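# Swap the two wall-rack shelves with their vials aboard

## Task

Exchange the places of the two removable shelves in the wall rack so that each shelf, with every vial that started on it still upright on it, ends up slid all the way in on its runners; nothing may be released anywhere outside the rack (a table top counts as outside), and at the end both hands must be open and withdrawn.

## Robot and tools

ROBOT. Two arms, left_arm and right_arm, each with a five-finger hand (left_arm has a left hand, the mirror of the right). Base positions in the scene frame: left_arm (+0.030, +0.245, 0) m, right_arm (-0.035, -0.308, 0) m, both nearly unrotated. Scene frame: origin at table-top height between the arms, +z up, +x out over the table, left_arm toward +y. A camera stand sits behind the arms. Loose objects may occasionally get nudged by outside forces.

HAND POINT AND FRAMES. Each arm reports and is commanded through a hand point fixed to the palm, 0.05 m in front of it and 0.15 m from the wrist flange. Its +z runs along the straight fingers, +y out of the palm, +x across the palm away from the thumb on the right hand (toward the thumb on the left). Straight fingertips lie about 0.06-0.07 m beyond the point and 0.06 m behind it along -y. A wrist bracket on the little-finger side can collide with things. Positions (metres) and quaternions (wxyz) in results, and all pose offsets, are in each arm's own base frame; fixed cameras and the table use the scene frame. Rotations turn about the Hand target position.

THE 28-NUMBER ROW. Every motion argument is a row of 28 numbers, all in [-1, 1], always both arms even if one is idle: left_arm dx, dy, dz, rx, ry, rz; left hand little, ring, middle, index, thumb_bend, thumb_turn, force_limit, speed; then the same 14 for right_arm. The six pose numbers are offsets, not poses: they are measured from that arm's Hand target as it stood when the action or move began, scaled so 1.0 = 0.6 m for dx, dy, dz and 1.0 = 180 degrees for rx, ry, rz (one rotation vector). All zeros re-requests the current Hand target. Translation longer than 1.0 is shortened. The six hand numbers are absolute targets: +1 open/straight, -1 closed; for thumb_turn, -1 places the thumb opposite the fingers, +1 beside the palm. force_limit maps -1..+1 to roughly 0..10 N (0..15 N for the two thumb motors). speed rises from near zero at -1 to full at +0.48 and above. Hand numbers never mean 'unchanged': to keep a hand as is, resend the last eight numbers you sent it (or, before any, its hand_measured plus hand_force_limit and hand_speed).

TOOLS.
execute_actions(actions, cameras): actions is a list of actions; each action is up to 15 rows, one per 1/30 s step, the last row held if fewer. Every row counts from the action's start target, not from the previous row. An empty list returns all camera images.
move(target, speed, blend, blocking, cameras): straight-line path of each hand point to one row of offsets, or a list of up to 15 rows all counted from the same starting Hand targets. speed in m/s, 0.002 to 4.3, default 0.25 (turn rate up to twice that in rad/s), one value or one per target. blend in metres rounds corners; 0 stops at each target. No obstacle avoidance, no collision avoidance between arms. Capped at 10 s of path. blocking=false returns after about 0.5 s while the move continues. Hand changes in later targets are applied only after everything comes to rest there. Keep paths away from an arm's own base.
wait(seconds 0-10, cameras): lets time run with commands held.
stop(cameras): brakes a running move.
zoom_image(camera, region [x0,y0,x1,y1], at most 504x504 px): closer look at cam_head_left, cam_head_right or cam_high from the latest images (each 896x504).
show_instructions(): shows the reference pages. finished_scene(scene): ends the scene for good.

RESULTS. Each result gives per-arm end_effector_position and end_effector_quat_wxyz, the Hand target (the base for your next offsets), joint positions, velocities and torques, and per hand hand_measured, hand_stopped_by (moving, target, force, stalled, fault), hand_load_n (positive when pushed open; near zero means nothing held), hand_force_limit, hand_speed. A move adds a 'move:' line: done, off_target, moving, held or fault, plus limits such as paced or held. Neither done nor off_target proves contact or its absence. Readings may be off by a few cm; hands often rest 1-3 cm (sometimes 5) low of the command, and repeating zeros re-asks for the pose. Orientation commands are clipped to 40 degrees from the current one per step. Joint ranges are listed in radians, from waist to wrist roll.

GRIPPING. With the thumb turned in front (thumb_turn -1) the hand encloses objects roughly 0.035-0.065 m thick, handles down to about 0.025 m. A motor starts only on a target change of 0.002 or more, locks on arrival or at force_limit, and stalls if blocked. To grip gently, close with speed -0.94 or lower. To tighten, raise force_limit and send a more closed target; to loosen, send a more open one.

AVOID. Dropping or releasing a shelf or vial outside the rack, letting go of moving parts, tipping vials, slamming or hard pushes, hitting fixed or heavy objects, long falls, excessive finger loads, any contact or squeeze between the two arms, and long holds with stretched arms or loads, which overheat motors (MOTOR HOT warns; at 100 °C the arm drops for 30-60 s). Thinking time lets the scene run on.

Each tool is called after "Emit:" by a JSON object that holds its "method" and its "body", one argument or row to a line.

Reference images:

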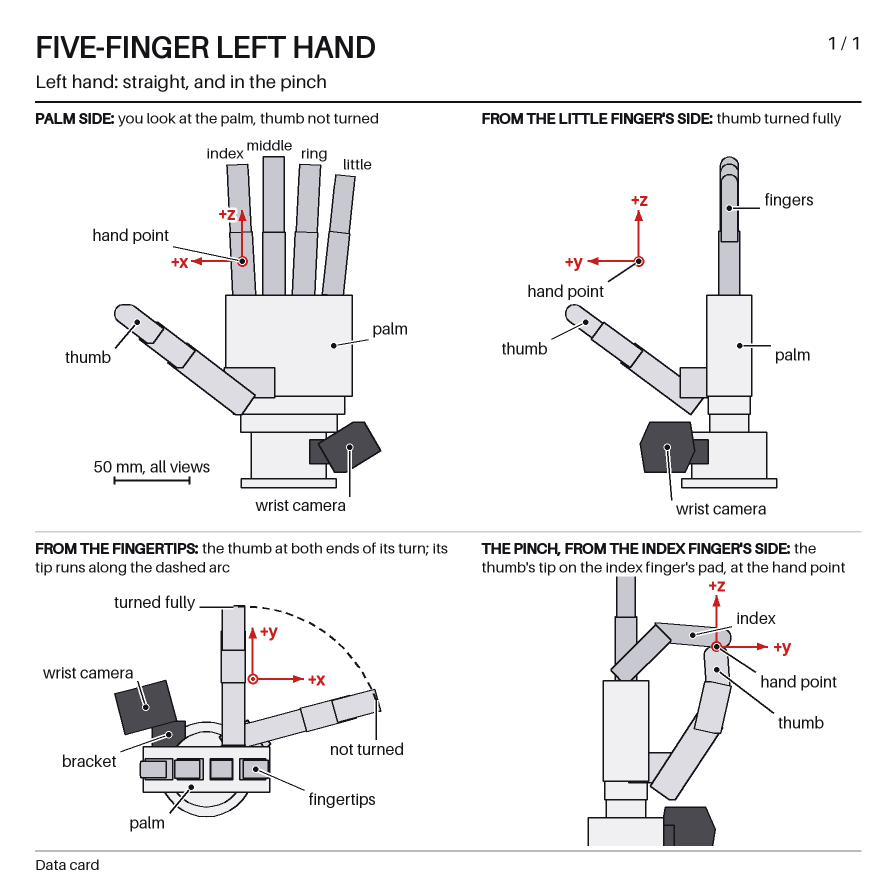

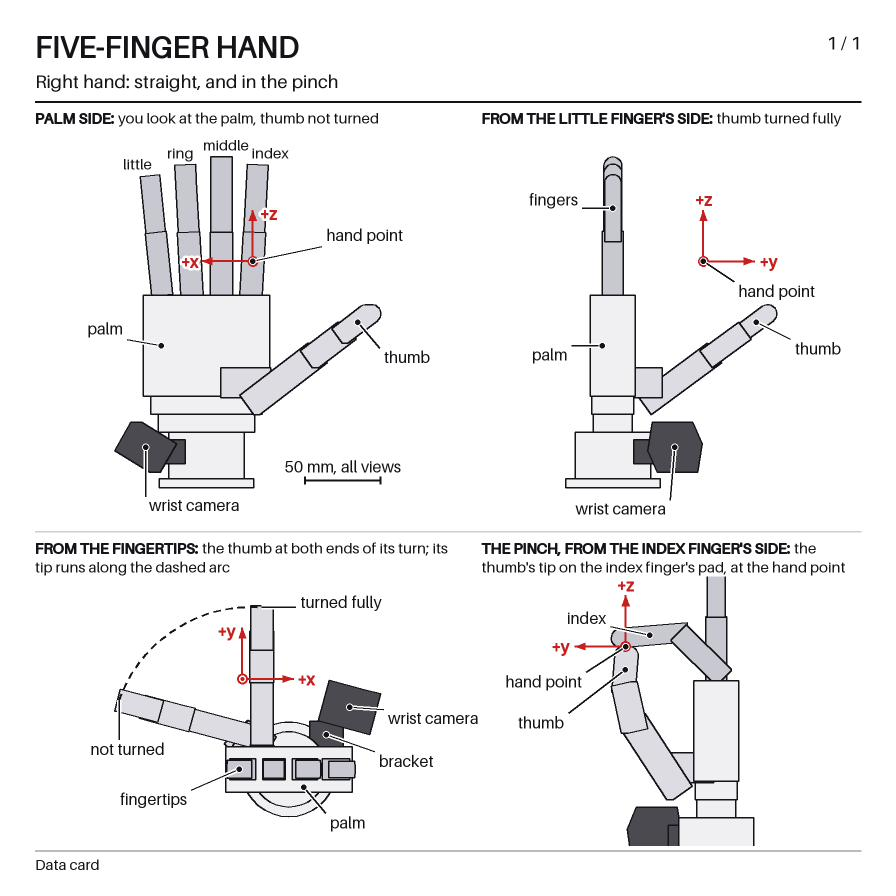

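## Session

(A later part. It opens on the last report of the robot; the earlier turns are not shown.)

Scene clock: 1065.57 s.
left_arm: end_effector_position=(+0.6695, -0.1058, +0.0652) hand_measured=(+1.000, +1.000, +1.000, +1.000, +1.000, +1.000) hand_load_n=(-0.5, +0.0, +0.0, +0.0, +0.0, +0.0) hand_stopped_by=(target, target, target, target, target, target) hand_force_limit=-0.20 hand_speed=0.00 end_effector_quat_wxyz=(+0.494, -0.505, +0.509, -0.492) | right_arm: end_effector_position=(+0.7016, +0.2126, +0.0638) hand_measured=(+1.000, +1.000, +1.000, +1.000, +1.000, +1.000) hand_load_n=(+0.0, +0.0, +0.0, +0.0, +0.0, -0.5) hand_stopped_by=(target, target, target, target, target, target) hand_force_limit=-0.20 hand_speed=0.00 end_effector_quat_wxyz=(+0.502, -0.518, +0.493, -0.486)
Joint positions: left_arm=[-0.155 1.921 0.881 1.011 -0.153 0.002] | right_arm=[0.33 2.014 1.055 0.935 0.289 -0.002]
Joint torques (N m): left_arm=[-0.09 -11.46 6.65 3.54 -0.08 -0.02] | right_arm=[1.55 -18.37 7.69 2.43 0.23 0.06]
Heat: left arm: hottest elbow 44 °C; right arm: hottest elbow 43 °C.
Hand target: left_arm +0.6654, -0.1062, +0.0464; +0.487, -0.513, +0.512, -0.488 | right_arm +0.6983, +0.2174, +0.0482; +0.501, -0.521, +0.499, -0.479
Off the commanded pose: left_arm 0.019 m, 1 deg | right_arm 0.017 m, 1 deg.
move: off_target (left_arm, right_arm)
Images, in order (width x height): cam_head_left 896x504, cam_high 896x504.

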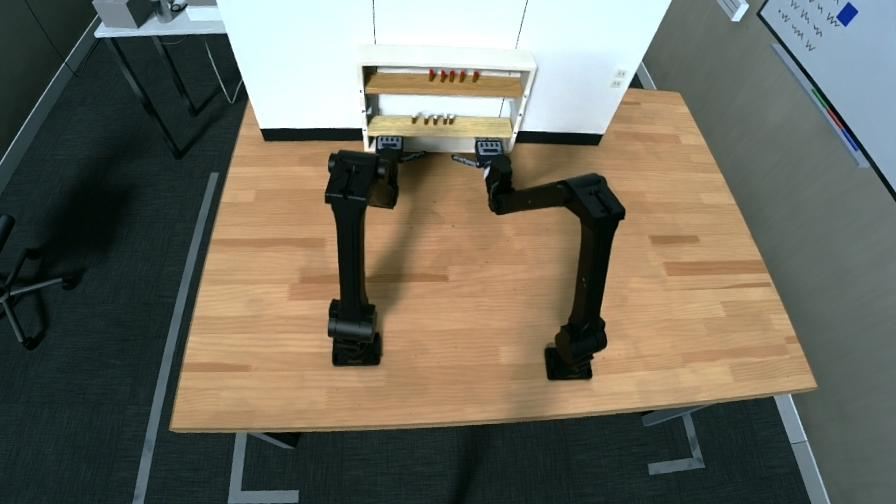

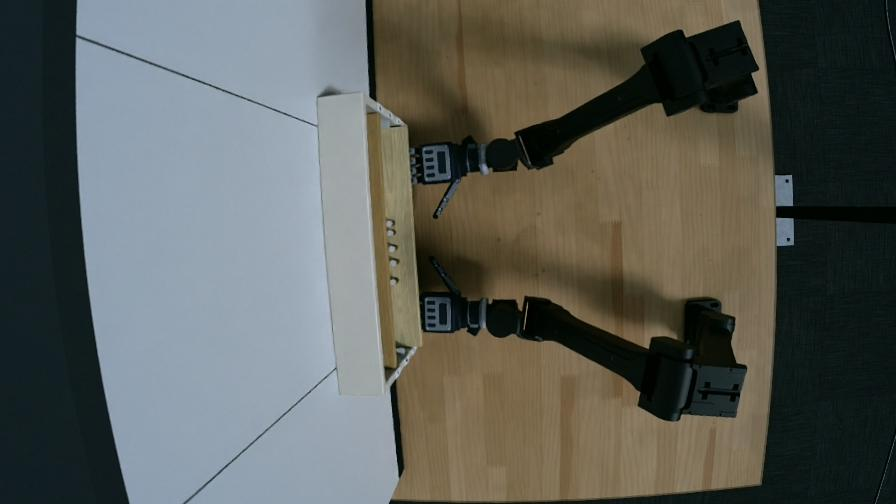

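Emit:
{"method": "move", "body": {
  "target": [0,0,0.02,0,0.014,0,1,1,1,1,1,1,-0.2,0, 0,0,0.02,0,0.014,0,1,1,1,1,1,1,-0.2,0],
  "speed": 0.03
}}

Scene clock: 1082.43 s.
left_arm: end_effector_position=(+0.6636, -0.1053, +0.0489) hand_measured=(+1.000, +1.000, +1.000, +1.000, +1.000, +1.000) hand_load_n=(+0.0, -0.5, +0.0, +0.0, +0.0, +0.0) hand_stopped_by=(target, target, target, target, target, target) hand_force_limit=-0.20 hand_speed=0.00 end_effector_quat_wxyz=(-0.476, +0.522, -0.528, +0.471) | right_arm: end_effector_position=(+0.6964, +0.2116, +0.0503) hand_measured=(+1.000, +1.000, +1.000, +1.000, +1.000, +1.000) hand_load_n=(+0.0, +0.0, +0.0, +0.0, +0.0, -0.5) hand_stopped_by=(target, target, target, target, target, target) hand_force_limit=-0.20 hand_speed=0.00 end_effector_quat_wxyz=(-0.482, +0.537, -0.507, +0.471)
Joint positions: left_arm=[-0.155 1.911 0.881 0.926 -0.153 -0.005] | right_arm=[0.33 2.003 1.055 0.851 0.289 0.011]
Joint torques (N m): left_arm=[0.03 -14.86 7.84 2.3 0 -0.05] | right_arm=[1.38 -21.25 8.65 1.5 0.13 0.09]
Heat: left arm: hottest elbow 43 °C; right arm: hottest elbow 42 °C.
Hand target: left_arm +0.6654, -0.1062, +0.0583; -0.475, +0.523, -0.523, +0.476 | right_arm +0.6982, +0.2174, +0.0599; -0.490, +0.531, -0.510, +0.467
Off the commanded pose: left_arm 0.010 m, 1 deg | right_arm 0.012 m, 1 deg.
move: off_target (right_arm)

Emit:
{"method": "move", "body": {
  "target": [-0.2,0,0.0,0,0,0,1,1,1,1,1,1,-0.2,0, -0.2,-0.009,0.0,0,0,0,1,1,1,1,1,1,-0.2,0],
  "speed": 0.08,
  "cameras": ["cam_head_left","cam_head_right","cam_high"]
}}

Emit:
{"method": "zoom_image", "body": {
  "camera": "cam_head_left",
  "region": [350, 60, 550, 170]
}}

Emit:
{"method": "zoom_image", "body": {
  "camera": "cam_high",
  "region": [370, 100, 470, 240]
}}

Emit:
{"method": "zoom_image", "body": {
  "camera": "cam_high",
  "region": [370, 240, 470, 380]
}}

Scene clock: 1095.90 s.
left_arm: end_effector_position=(+0.5488, -0.1001, +0.0504) hand_measured=(+1.000, +1.000, +1.000, +1.000, +1.000, +1.000) hand_load_n=(+0.0, +0.0, -0.5, +0.0, +0.0, -0.5) hand_stopped_by=(target, target, target, target, target, target) hand_force_limit=-0.20 hand_speed=0.00 end_effector_quat_wxyz=(-0.476, +0.526, -0.529, +0.466) | right_arm: end_effector_position=(+0.5821, +0.2066, +0.0523) hand_measured=(+1.000, +1.000, +1.000, +1.000, +1.000, +1.000) hand_load_n=(+0.0, +0.0, +0.0, +0.0, +0.0, -0.5) hand_stopped_by=(target, target, target, target, target, target) hand_force_limit=-0.20 hand_speed=0.00 end_effector_quat_wxyz=(-0.478, +0.540, -0.509, +0.470)
Joint positions: left_arm=[-0.194 1.729 0.554 1.06 -0.201 -0.01] | right_arm=[0.406 1.824 0.729 0.986 0.366 0.019]
Joint torques (N m): left_arm=[-0.91 -11.05 5.22 3.43 -0.11 -0.03] | right_arm=[1.9 -17.03 6.09 2.62 0.24 0.13]
Heat: left arm: hottest elbow 42 °C; right arm: hottest elbow 41 °C.
Hand target: left_arm +0.5455, -0.1061, +0.0584; -0.475, +0.523, -0.523, +0.476 | right_arm +0.5782, +0.2121, +0.0601; -0.490, +0.531, -0.509, +0.467
Off the commanded pose: left_arm 0.011 m, 1 deg | right_arm 0.010 m, 2 deg.
move: off_target (left_arm)

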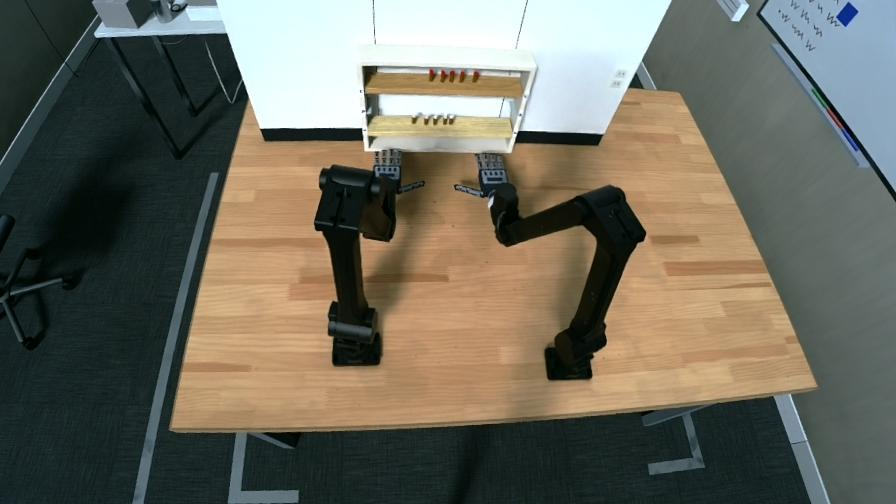

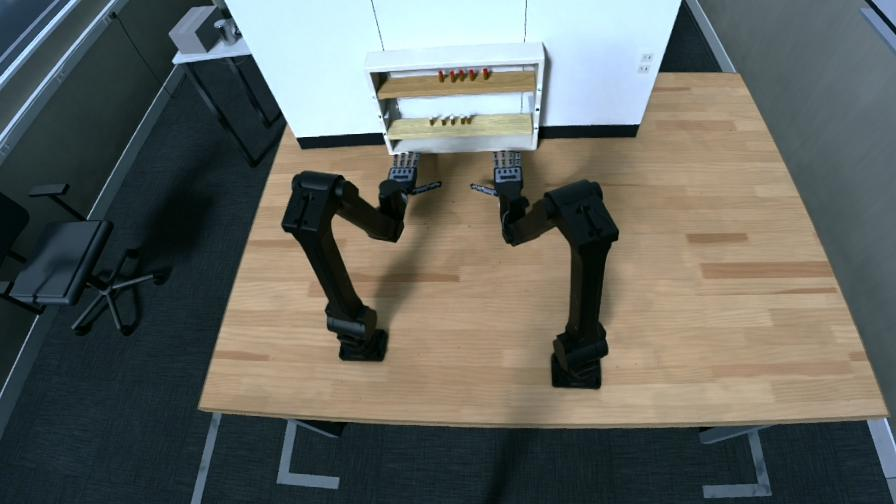

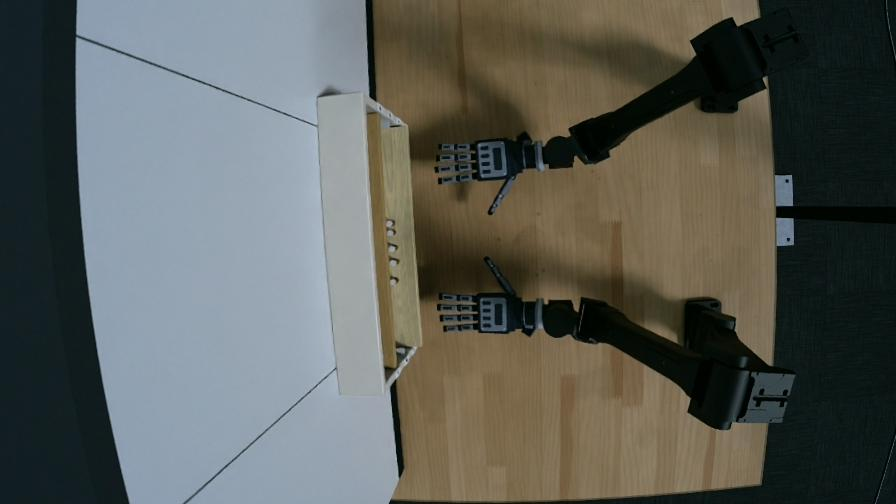

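Scaled by 2.520 from the camera's 896x504 image, which has a finer 1280x720 frame.

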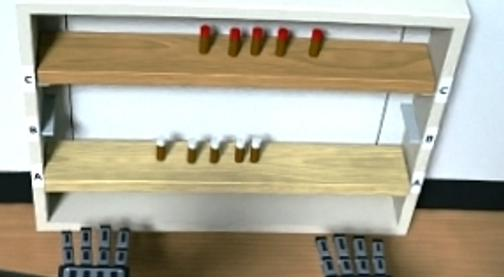

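Scaled by 3.600 from the camera's 896x504 image, which has a finer 1280x720 frame.

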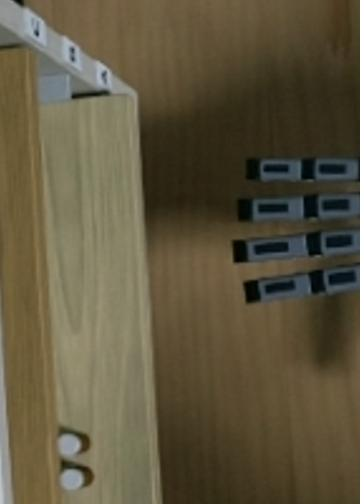

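Scaled by 3.600 from the camera's 896x504 image, which has a finer 1280x720 frame.

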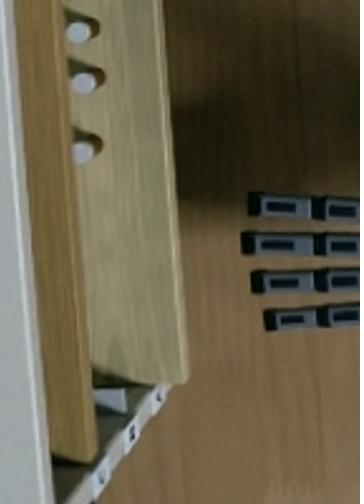

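Emit:
{"method": "move", "body": {
  "target": [0.03,0,0.265,0,-0.04,0,1,1,1,1,1,1,-0.2,0, 0.015,-0.003,0.27,0,-0.035,0,1,1,1,1,1,1,-0.2,0],
  "speed": 0.12,
  "cameras": ["cam_head_left","cam_head_right","cam_high"]
}}

Emit:
{"method": "zoom_image", "body": {
  "camera": "cam_head_left",
  "region": [350, 40, 550, 150]
}}

Emit:
{"method": "zoom_image", "body": {
  "camera": "cam_high",
  "region": [360, 90, 500, 370]
}}

Scene clock: 1124.13 s.
left_arm: end_effector_position=(+0.5493, -0.1000, +0.1905) hand_measured=(+1.000, +1.000, +1.000, +1.000, +1.000, +1.000) hand_load_n=(+0.0, +0.0, +0.0, +0.0, +0.0, +0.0) hand_stopped_by=(target, target, target, target, target, target) hand_force_limit=-0.20 hand_speed=0.00 end_effector_quat_wxyz=(+0.498, -0.506, +0.500, -0.496) | right_arm: end_effector_position=(+0.5746, +0.2026, +0.1972) hand_measured=(+1.000, +1.000, +1.000, +1.000, +1.000, +1.000) hand_load_n=(+0.0, +0.0, -0.5, +0.0, +0.0, -0.5) hand_stopped_by=(target, target, target, target, target, target) hand_force_limit=-0.20 hand_speed=0.00 end_effector_quat_wxyz=(+0.507, -0.512, +0.493, -0.487)
Joint positions: left_arm=[-0.194 1.361 0.609 0.74 -0.201 -0.006] | right_arm=[0.406 1.482 0.757 0.713 0.366 0.006]
Joint torques (N m): left_arm=[-0.5 -8.41 14.26 2.35 0.06 0.17] | right_arm=[1.32 -13.92 13.78 1.5 0.07 -0.22]
Heat: left arm: hottest elbow 41 °C; right arm: hottest elbow 39 °C.
Hand target: left_arm +0.5635, -0.1061, +0.2176; +0.507, -0.492, +0.492, -0.508 | right_arm +0.5873, +0.2103, +0.2220; +0.517, -0.505, +0.482, -0.496
Off the commanded pose: left_arm 0.031 m, 3 deg | right_arm 0.029 m, 2 deg.
move: off_target (left_arm, right_arm)

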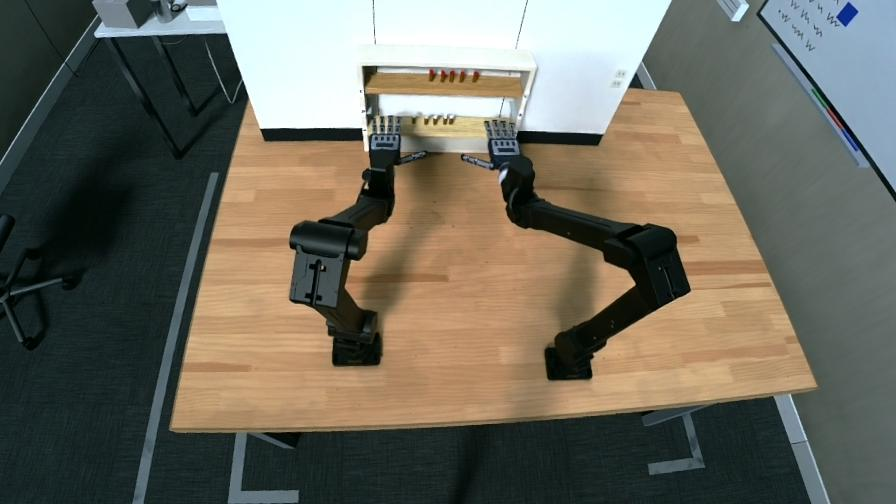

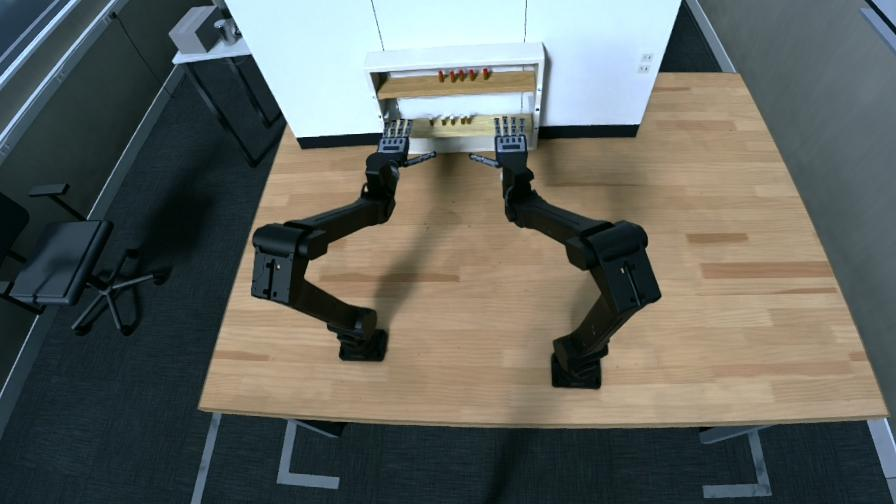

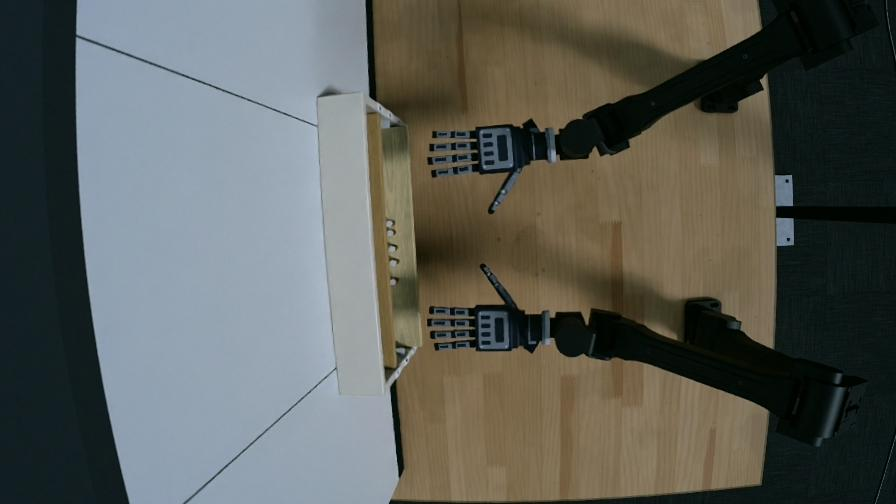

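Scaled by 2.520 from the camera's 896x504 image, which has a finer 1280x720 frame.

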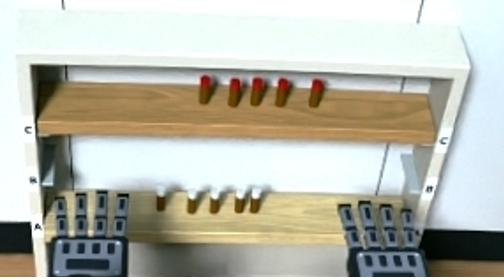

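Scaled by 1.800 from the camera's 896x504 image, which has a finer 1280x720 frame.

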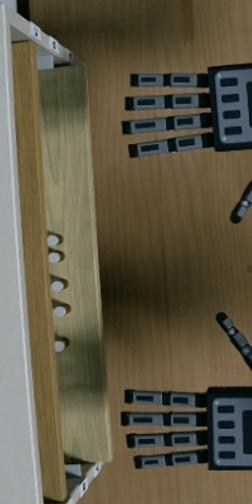

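Emit:
{"method": "move", "body": {
  "target": [0.1,-0.013,-0.015,0,0,0,1,1,1,1,1,1,-0.2,0, 0.13,0.008,-0.02,0,0,0,1,1,1,1,1,1,-0.2,0],
  "speed": 0.08,
  "cameras": ["cam_head_left","cam_head_right","cam_high"]
}}

Emit:
{"method": "zoom_image", "body": {
  "camera": "cam_head_left",
  "region": [350, 40, 550, 150]
}}

Emit:
{"method": "zoom_image", "body": {
  "camera": "cam_high",
  "region": [360, 90, 500, 370]
}}

Scene clock: 1139.77 s.
left_arm: end_effector_position=(+0.6034, -0.1124, +0.1915) hand_measured=(+1.000, +1.000, +1.000, +1.000, +1.000, +1.000) hand_load_n=(+0.0, +0.0, +0.0, -0.5, +0.0, -0.5) hand_stopped_by=(target, target, target, target, target, target) hand_force_limit=-0.20 hand_speed=0.00 end_effector_quat_wxyz=(+0.497, -0.503, +0.501, -0.500) | right_arm: end_effector_position=(+0.6458, +0.2158, +0.1994) hand_measured=(+1.000, +1.000, +1.000, +1.000, +1.000, +1.000) hand_load_n=(+0.0, -0.5, +0.0, +0.0, +0.0, -0.5) hand_stopped_by=(target, target, target, target, target, target) hand_force_limit=-0.20 hand_speed=0.00 end_effector_quat_wxyz=(+0.517, -0.509, +0.487, -0.487)
Joint positions: left_arm=[-0.194 1.501 0.754 0.739 -0.192 -0.006] | right_arm=[0.368 1.648 0.949 0.707 0.317 0.006]
Joint torques (N m): left_arm=[0.26 -8.18 14.54 3.26 0.12 0.18] | right_arm=[0.38 -14.45 14.54 1.52 -0.08 -0.22]
Heat: left arm: hottest elbow 43 °C; right arm: hottest elbow 40 °C.
Hand target: left_arm +0.6235, -0.1139, +0.2084; +0.507, -0.492, +0.492, -0.508 | right_arm +0.6653, +0.2151, +0.2099; +0.517, -0.505, +0.482, -0.495
Off the commanded pose: left_arm 0.026 m, 2 deg | right_arm 0.022 m, 1 deg.
move: off_target (left_arm, right_arm)

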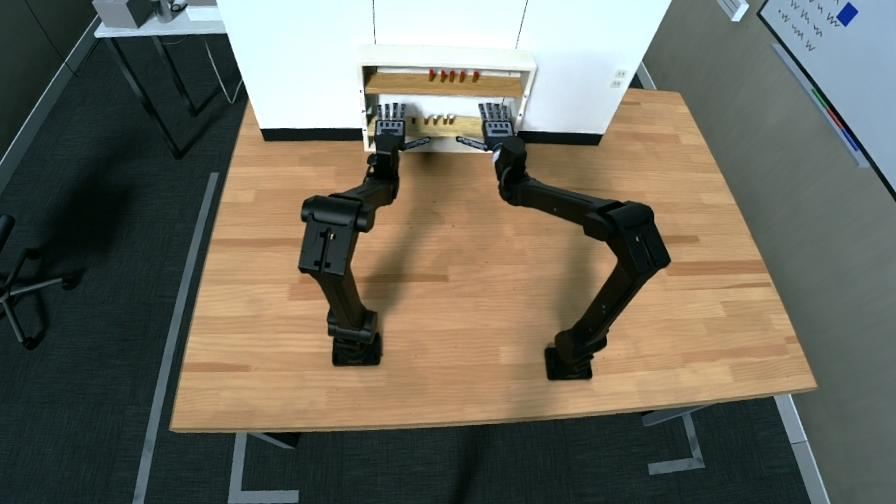

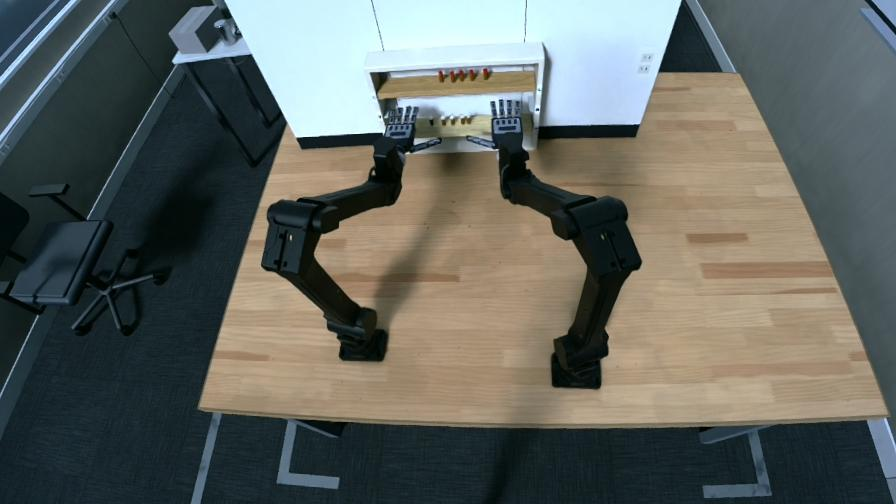

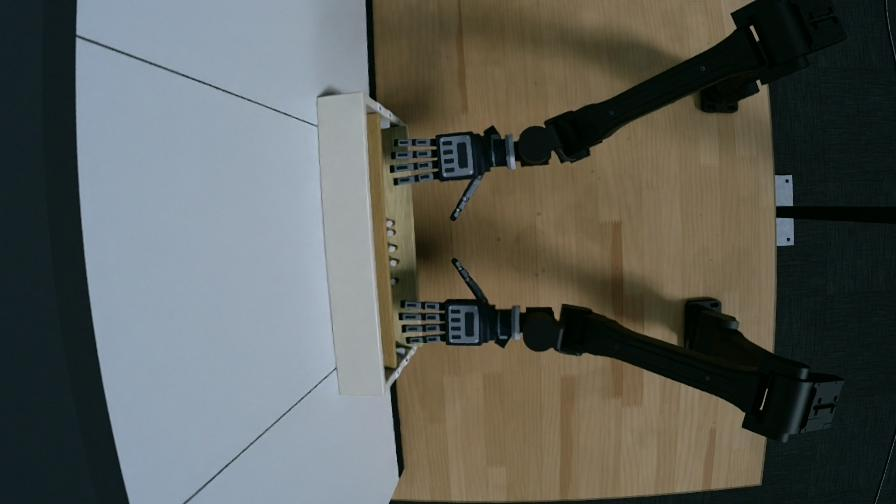

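Scaled by 2.520 from the camera's 896x504 image, which has a finer 1280x720 frame.

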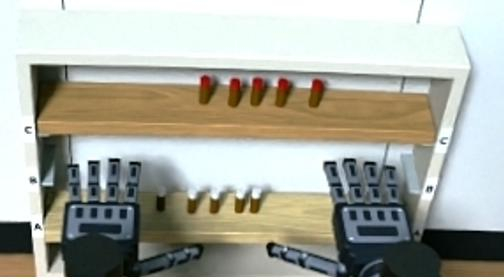

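Scaled by 1.800 from the camera's 896x504 image, which has a finer 1280x720 frame.

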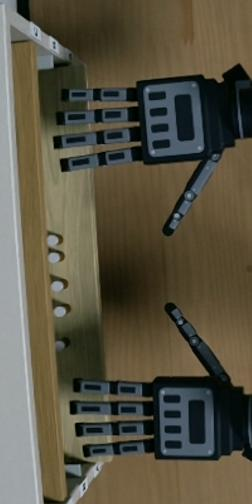

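Emit:
{"method": "move", "body": {
  "target": [0.108,0.003,0,0,0,0,1,1,1,1,1,1,-0.2,0, 0.12,-0.003,0,0,0,0,1,1,1,1,1,1,-0.2,0],
  "speed": 0.06,
  "cameras": ["cam_head_left","cam_head_right","cam_high"]
}}

Emit:
{"method": "zoom_image", "body": {
  "camera": "cam_head_left",
  "region": [350, 40, 550, 150]
}}

Emit:
{"method": "zoom_image", "body": {
  "camera": "cam_high",
  "region": [350, 80, 450, 200]
}}

Emit:
{"method": "zoom_image", "body": {
  "camera": "cam_high",
  "region": [350, 280, 450, 400]
}}

Scene clock: 1152.03 s.
left_arm: end_effector_position=(+0.6689, -0.1166, +0.1999) hand_measured=(+1.000, +1.000, +1.000, +1.000, +1.000, +1.000) hand_load_n=(+0.0, +0.0, +0.0, +0.0, +0.0, +0.0) hand_stopped_by=(target, target, target, target, target, target) hand_force_limit=-0.20 hand_speed=0.00 end_effector_quat_wxyz=(+0.499, -0.496, +0.496, -0.509) | right_arm: end_effector_position=(+0.7180, +0.2153, +0.2022) hand_measured=(+1.000, +1.000, +1.000, +1.000, +1.000, +1.000) hand_load_n=(+0.0, +0.0, +0.0, +0.0, +0.0, +0.0) hand_stopped_by=(target, target, target, target, target, target) hand_force_limit=-0.20 hand_speed=0.00 end_effector_quat_wxyz=(+0.518, -0.508, +0.487, -0.487)
Joint positions: left_arm=[-0.173 1.642 0.936 0.722 -0.164 -0.006] | right_arm=[0.321 1.791 1.158 0.644 0.269 0.006]
Joint torques (N m): left_arm=[0.91 -10.29 15.04 2.47 0.13 0.17] | right_arm=[0.32 -16.97 14.84 1.51 -0.06 -0.2]
Heat: left arm: hottest elbow 44 °C; right arm: hottest elbow 42 °C.
Hand target: left_arm +0.6883, -0.1122, +0.2083; +0.507, -0.492, +0.492, -0.508 | right_arm +0.7372, +0.2134, +0.2101; +0.517, -0.505, +0.482, -0.495
Off the commanded pose: left_arm 0.022 m, 1 deg | right_arm 0.021 m, 1 deg.
move: off_target (left_arm, right_arm)

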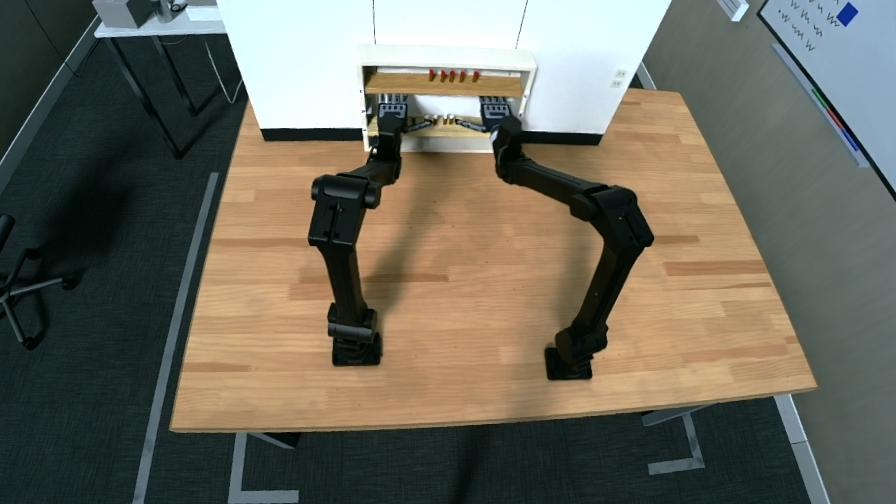

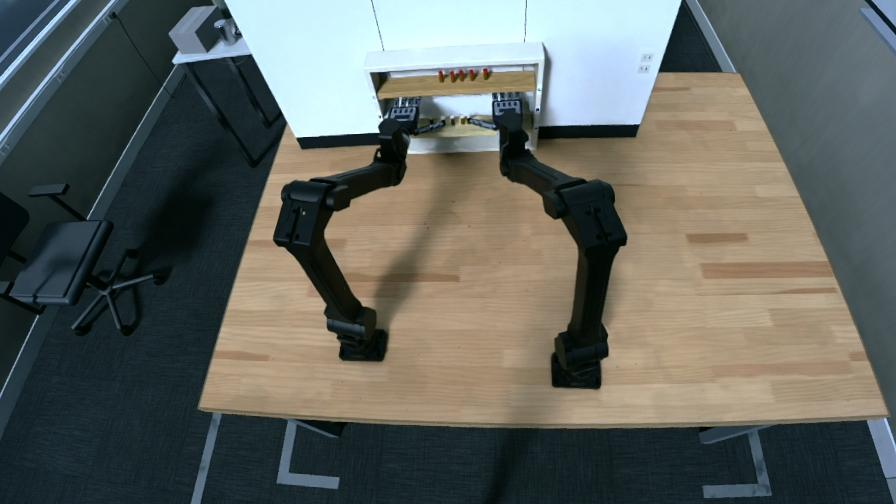

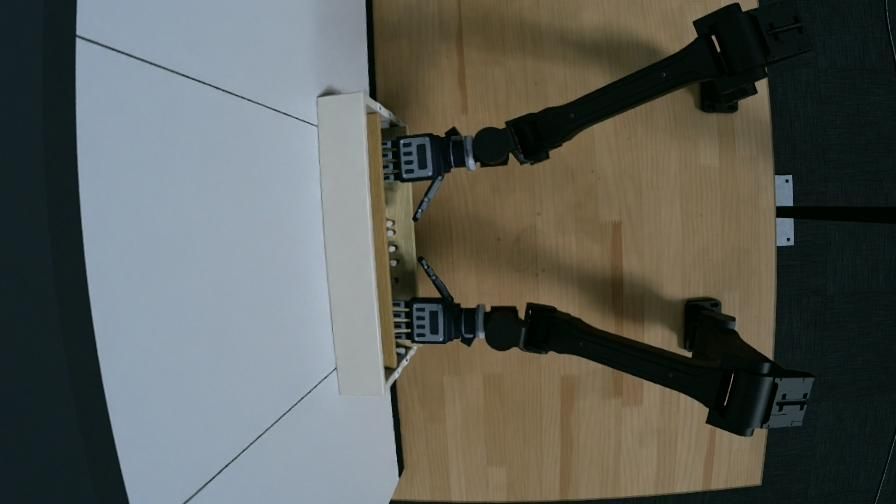

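Scaled by 2.520 from the camera's 896x504 image, which has a finer 1280x720 frame.

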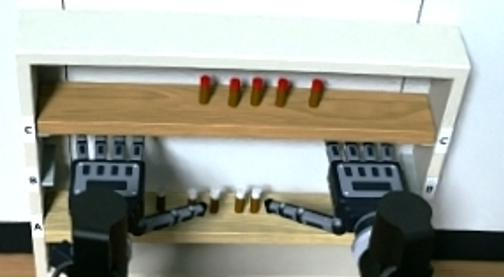

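Scaled by 4.200 from the camera's 896x504 image, which has a finer 1280x720 frame.

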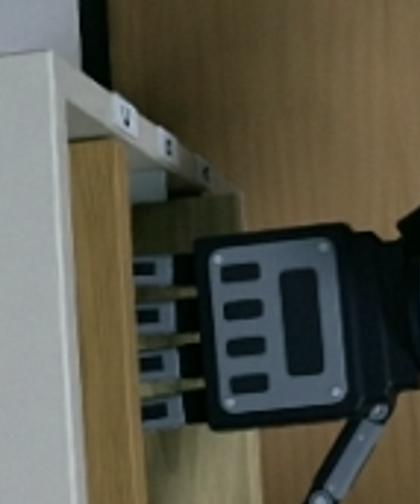

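Scaled by 4.200 from the camera's 896x504 image, which has a finer 1280x720 frame.

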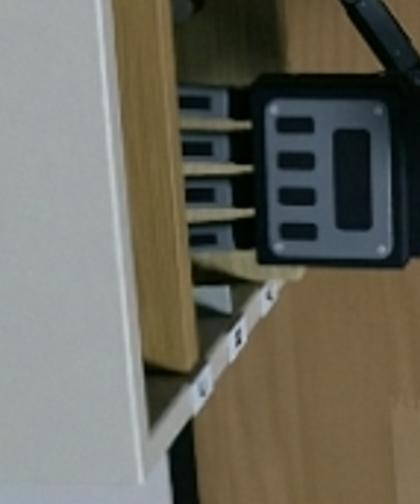

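Emit:
{"method": "move", "body": {
  "target": [0.012,-0.003,0.04,0,-0.005,0,1,1,1,1,1,1,-0.2,0, 0.01,0.001,0.04,0,-0.003,0,1,1,1,1,1,1,-0.2,0],
  "speed": 0.03
}}

Scene clock: 1161.13 s.
left_arm: end_effector_position=(+0.6778, -0.1181, +0.2101) hand_measured=(+1.000, +1.000, +1.000, +1.000, +1.000, +1.000) hand_load_n=(+0.0, +0.0, +0.0, +0.0, +0.0, -0.5) hand_stopped_by=(target, target, target, target, target, target) hand_force_limit=-0.20 hand_speed=0.00 end_effector_quat_wxyz=(+0.499, -0.496, +0.498, -0.507) | right_arm: end_effector_position=(+0.7255, +0.2168, +0.2111) hand_measured=(+1.000, +1.000, +1.000, +1.000, +1.000, +1.000) hand_load_n=(+0.0, +0.0, +0.0, +0.0, +0.0, +0.0) hand_stopped_by=(target, target, target, target, target, target) hand_force_limit=-0.20 hand_speed=0.00 end_effector_quat_wxyz=(+0.514, -0.511, +0.488, -0.486)
Joint positions: left_arm=[-0.173 1.642 0.975 0.679 -0.164 -0.004] | right_arm=[0.319 1.791 1.196 0.596 0.268 0.005]
Joint torques (N m): left_arm=[0.79 -11.99 15.3 2.33 0.05 0.18] | right_arm=[0.32 -19.02 15.21 1.4 -0.09 -0.22]
Heat: left arm: hottest elbow 46 °C; right arm: hottest elbow 43 °C.
Hand target: left_arm +0.6955, -0.1140, +0.2323; +0.511, -0.488, +0.488, -0.512 | right_arm +0.7433, +0.2137, +0.2340; +0.519, -0.502, +0.479, -0.498
Off the commanded pose: left_arm 0.029 m, 2 deg | right_arm 0.029 m, 2 deg.
move: off_target (left_arm, right_arm)

Emit:
{"method": "move", "body": {
  "target": [-0.015,0.003,0.015,0,-0.004,0,1,1,1,1,1,1,-0.2,0, -0.012,0,0.015,0,-0.003,0,1,1,1,1,1,1,-0.2,0],
  "speed": 0.03
}}

Scene clock: 1165.10 s.
left_arm: end_effector_position=(+0.6772, -0.1179, +0.2147) hand_measured=(+1.000, +1.000, +1.000, +1.000, +1.000, +1.000) hand_load_n=(+0.0, +0.0, +0.0, +0.0, +0.0, +0.0) hand_stopped_by=(target, target, target, target, target, target) hand_force_limit=-0.20 hand_speed=0.00 end_effector_quat_wxyz=(+0.501, -0.494, +0.496, -0.508) | right_arm: end_effector_position=(+0.7252, +0.2165, +0.2135) hand_measured=(+1.000, +1.000, +1.000, +1.000, +1.000, +1.000) hand_load_n=(+0.0, +0.0, +0.0, +0.0, +0.0, +0.0) hand_stopped_by=(target, target, target, target, target, target) hand_force_limit=-0.20 hand_speed=0.00 end_effector_quat_wxyz=(+0.515, -0.511, +0.487, -0.487)
Joint positions: left_arm=[-0.173 1.635 0.975 0.678 -0.164 -0.003] | right_arm=[0.319 1.787 1.196 0.596 0.268 0.002]
Joint torques (N m): left_arm=[0.79 -13.63 13.46 2.54 0.07 0.17] | right_arm=[0.62 -21.01 13.96 1.52 0.08 -0.25]
Heat: left arm: hottest elbow 47 °C; right arm: hottest elbow 44 °C.
Hand target: left_arm +0.6865, -0.1122, +0.2413; +0.514, -0.485, +0.485, -0.515 | right_arm +0.7361, +0.2137, +0.2430; +0.522, -0.500, +0.477, -0.500
Off the commanded pose: left_arm 0.029 m, 2 deg | right_arm 0.032 m, 2 deg.
move: off_target (left_arm, right_arm)

Emit:
{"method": "move", "body": {
  "target": [-0.01,0,0.015,0,0,0,1,1,1,1,1,1,-0.2,0, -0.01,0,0.018,0,0,0,1,1,1,1,1,1,-0.2,0],
  "speed": 0.03,
  "cameras": ["cam_head_left","cam_high"]
}}

Emit:
{"method": "zoom_image", "body": {
  "camera": "cam_head_left",
  "region": [350, 60, 450, 140]
}}

Emit:
{"method": "zoom_image", "body": {
  "camera": "cam_head_left",
  "region": [440, 60, 540, 140]
}}

Emit:
{"method": "zoom_image", "body": {
  "camera": "cam_high",
  "region": [350, 80, 450, 200]
}}

Emit:
{"method": "zoom_image", "body": {
  "camera": "cam_high",
  "region": [350, 280, 450, 400]
}}

Scene clock: 1176.93 s.
left_arm: end_effector_position=(+0.6745, -0.1172, +0.2209) hand_measured=(+1.000, +1.000, +1.000, +1.000, +1.000, +1.000) hand_load_n=(+0.0, +0.0, +0.0, -0.5, +0.0, +0.0) hand_stopped_by=(target, target, target, target, target, target) hand_force_limit=-0.20 hand_speed=0.00 end_effector_quat_wxyz=(+0.501, -0.494, +0.498, -0.507) | right_arm: end_effector_position=(+0.7225, +0.2157, +0.2163) hand_measured=(+1.000, +1.000, +1.000, +1.000, +1.000, +1.000) hand_load_n=(-0.5, +0.0, +0.0, +0.0, +0.0, -0.5) hand_stopped_by=(target, target, target, target, target, target) hand_force_limit=-0.20 hand_speed=0.00 end_effector_quat_wxyz=(+0.510, -0.515, +0.489, -0.485)
Joint positions: left_arm=[-0.173 1.616 0.975 0.657 -0.164 0] | right_arm=[0.319 1.774 1.196 0.569 0.268 0.002]
Joint torques (N m): left_arm=[0.67 -13.98 12.96 2.55 -0.02 0.16] | right_arm=[0.67 -22.07 13.46 1.74 0.23 -0.23]
Heat: left arm: hottest elbow 48 °C; right arm: hottest elbow 45 °C.
Hand target: left_arm +0.6805, -0.1122, +0.2504; +0.514, -0.485, +0.485, -0.515 | right_arm +0.7301, +0.2137, +0.2536; +0.522, -0.500, +0.477, -0.500
Off the commanded pose: left_arm 0.030 m, 3 deg | right_arm 0.038 m, 3 deg.
move: off_target (left_arm, right_arm)
Images, in order (width x height): cam_head_left 896x504, cam_high 896x504.

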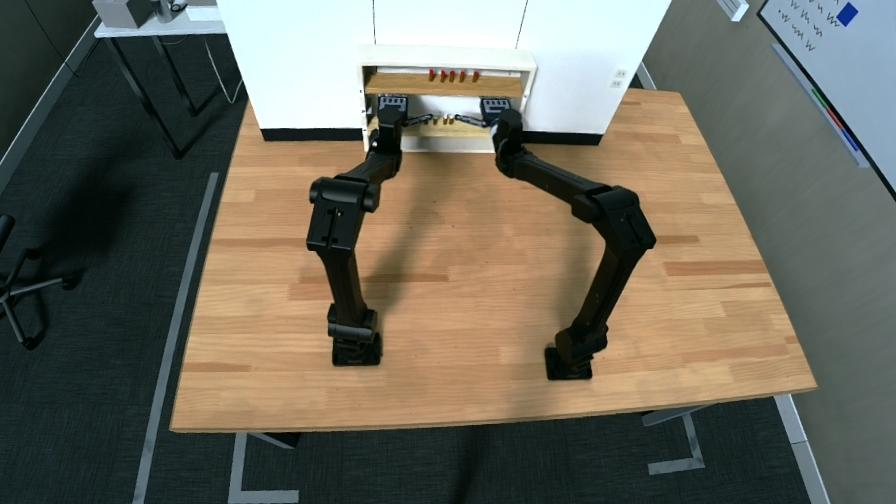

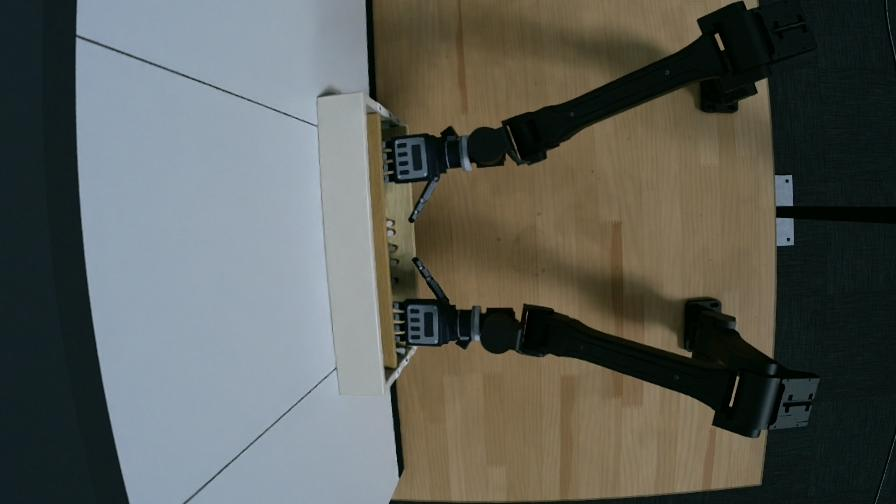

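Scaled by 5.040 from the camera's 896x504 image, which has a finer 1280x720 frame.

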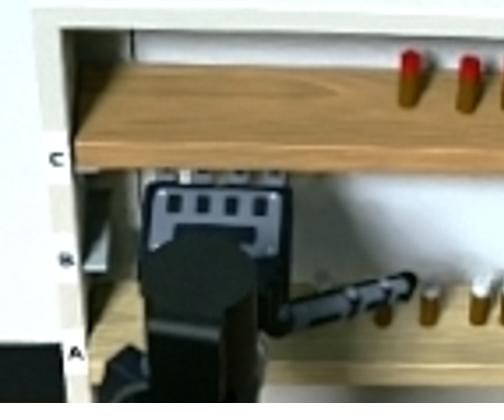

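Scaled by 5.040 from the camera's 896x504 image, which has a finer 1280x720 frame.

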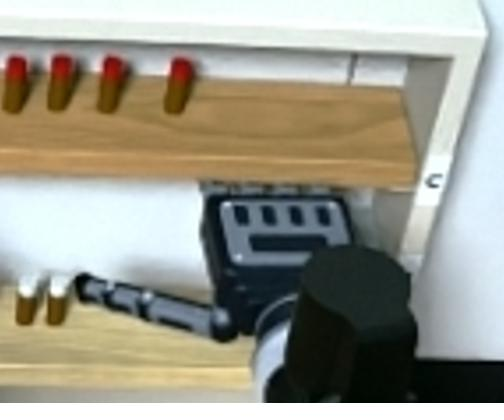

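Scaled by 4.200 from the camera's 896x504 image, which has a finer 1280x720 frame.

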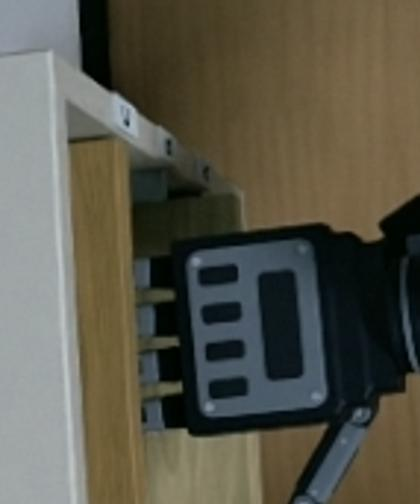

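Scaled by 4.200 from the camera's 896x504 image, which has a finer 1280x720 frame.

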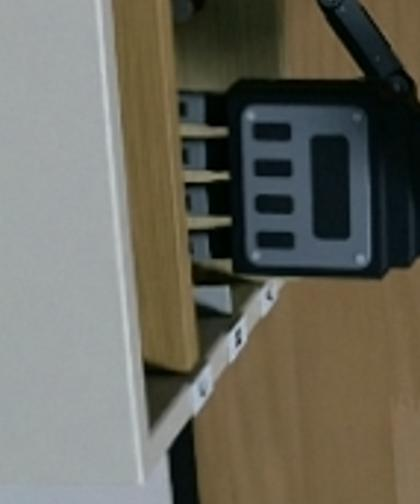

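Emit:
{"method": "move", "body": {
  "target": [0,0,0.012,0,-0.004,0,1,1,1,1,1,1,-0.2,0, 0,0,0.03,0,-0.008,0,1,1,1,1,1,1,-0.2,0],
  "speed": 0.03
}}

Scene clock: 1182.77 s.
left_arm: end_effector_position=(+0.6740, -0.1170, +0.2240) hand_measured=(+1.000, +1.000, +1.000, +1.000, +1.000, +1.000) hand_load_n=(+0.0, +0.0, -1.0, +0.0, +0.0, +0.0) hand_stopped_by=(target, target, target, target, target, target) hand_force_limit=-0.20 hand_speed=0.00 end_effector_quat_wxyz=(+0.502, -0.493, +0.497, -0.507) | right_arm: end_effector_position=(+0.7215, +0.2152, +0.2207) hand_measured=(+1.000, +1.000, +1.000, +1.000, +1.000, +1.000) hand_load_n=(-1.0, +0.0, +0.0, +0.0, +0.0, -0.5) hand_stopped_by=(target, target, target, target, target, target) hand_force_limit=-0.20 hand_speed=0.00 end_effector_quat_wxyz=(+0.511, -0.514, +0.489, -0.485)
Joint positions: left_arm=[-0.173 1.611 0.975 0.656 -0.164 0.003] | right_arm=[0.319 1.765 1.196 0.562 0.268 0.002]
Joint torques (N m): left_arm=[0.62 -14.1 13.2 2.69 -0.03 0.15] | right_arm=[0.97 -23.24 14.08 2.13 0.24 -0.31]
Heat: left arm: hottest elbow 48 °C; right arm: hottest elbow 46 °C.
Hand target: left_arm +0.6804, -0.1122, +0.2577; +0.517, -0.482, +0.482, -0.518 | right_arm +0.7301, +0.2137, +0.2717; +0.528, -0.494, +0.470, -0.506
Off the commanded pose: left_arm 0.035 m, 3 deg | right_arm 0.052 m, 4 deg.
move: off_target (left_arm, right_arm)


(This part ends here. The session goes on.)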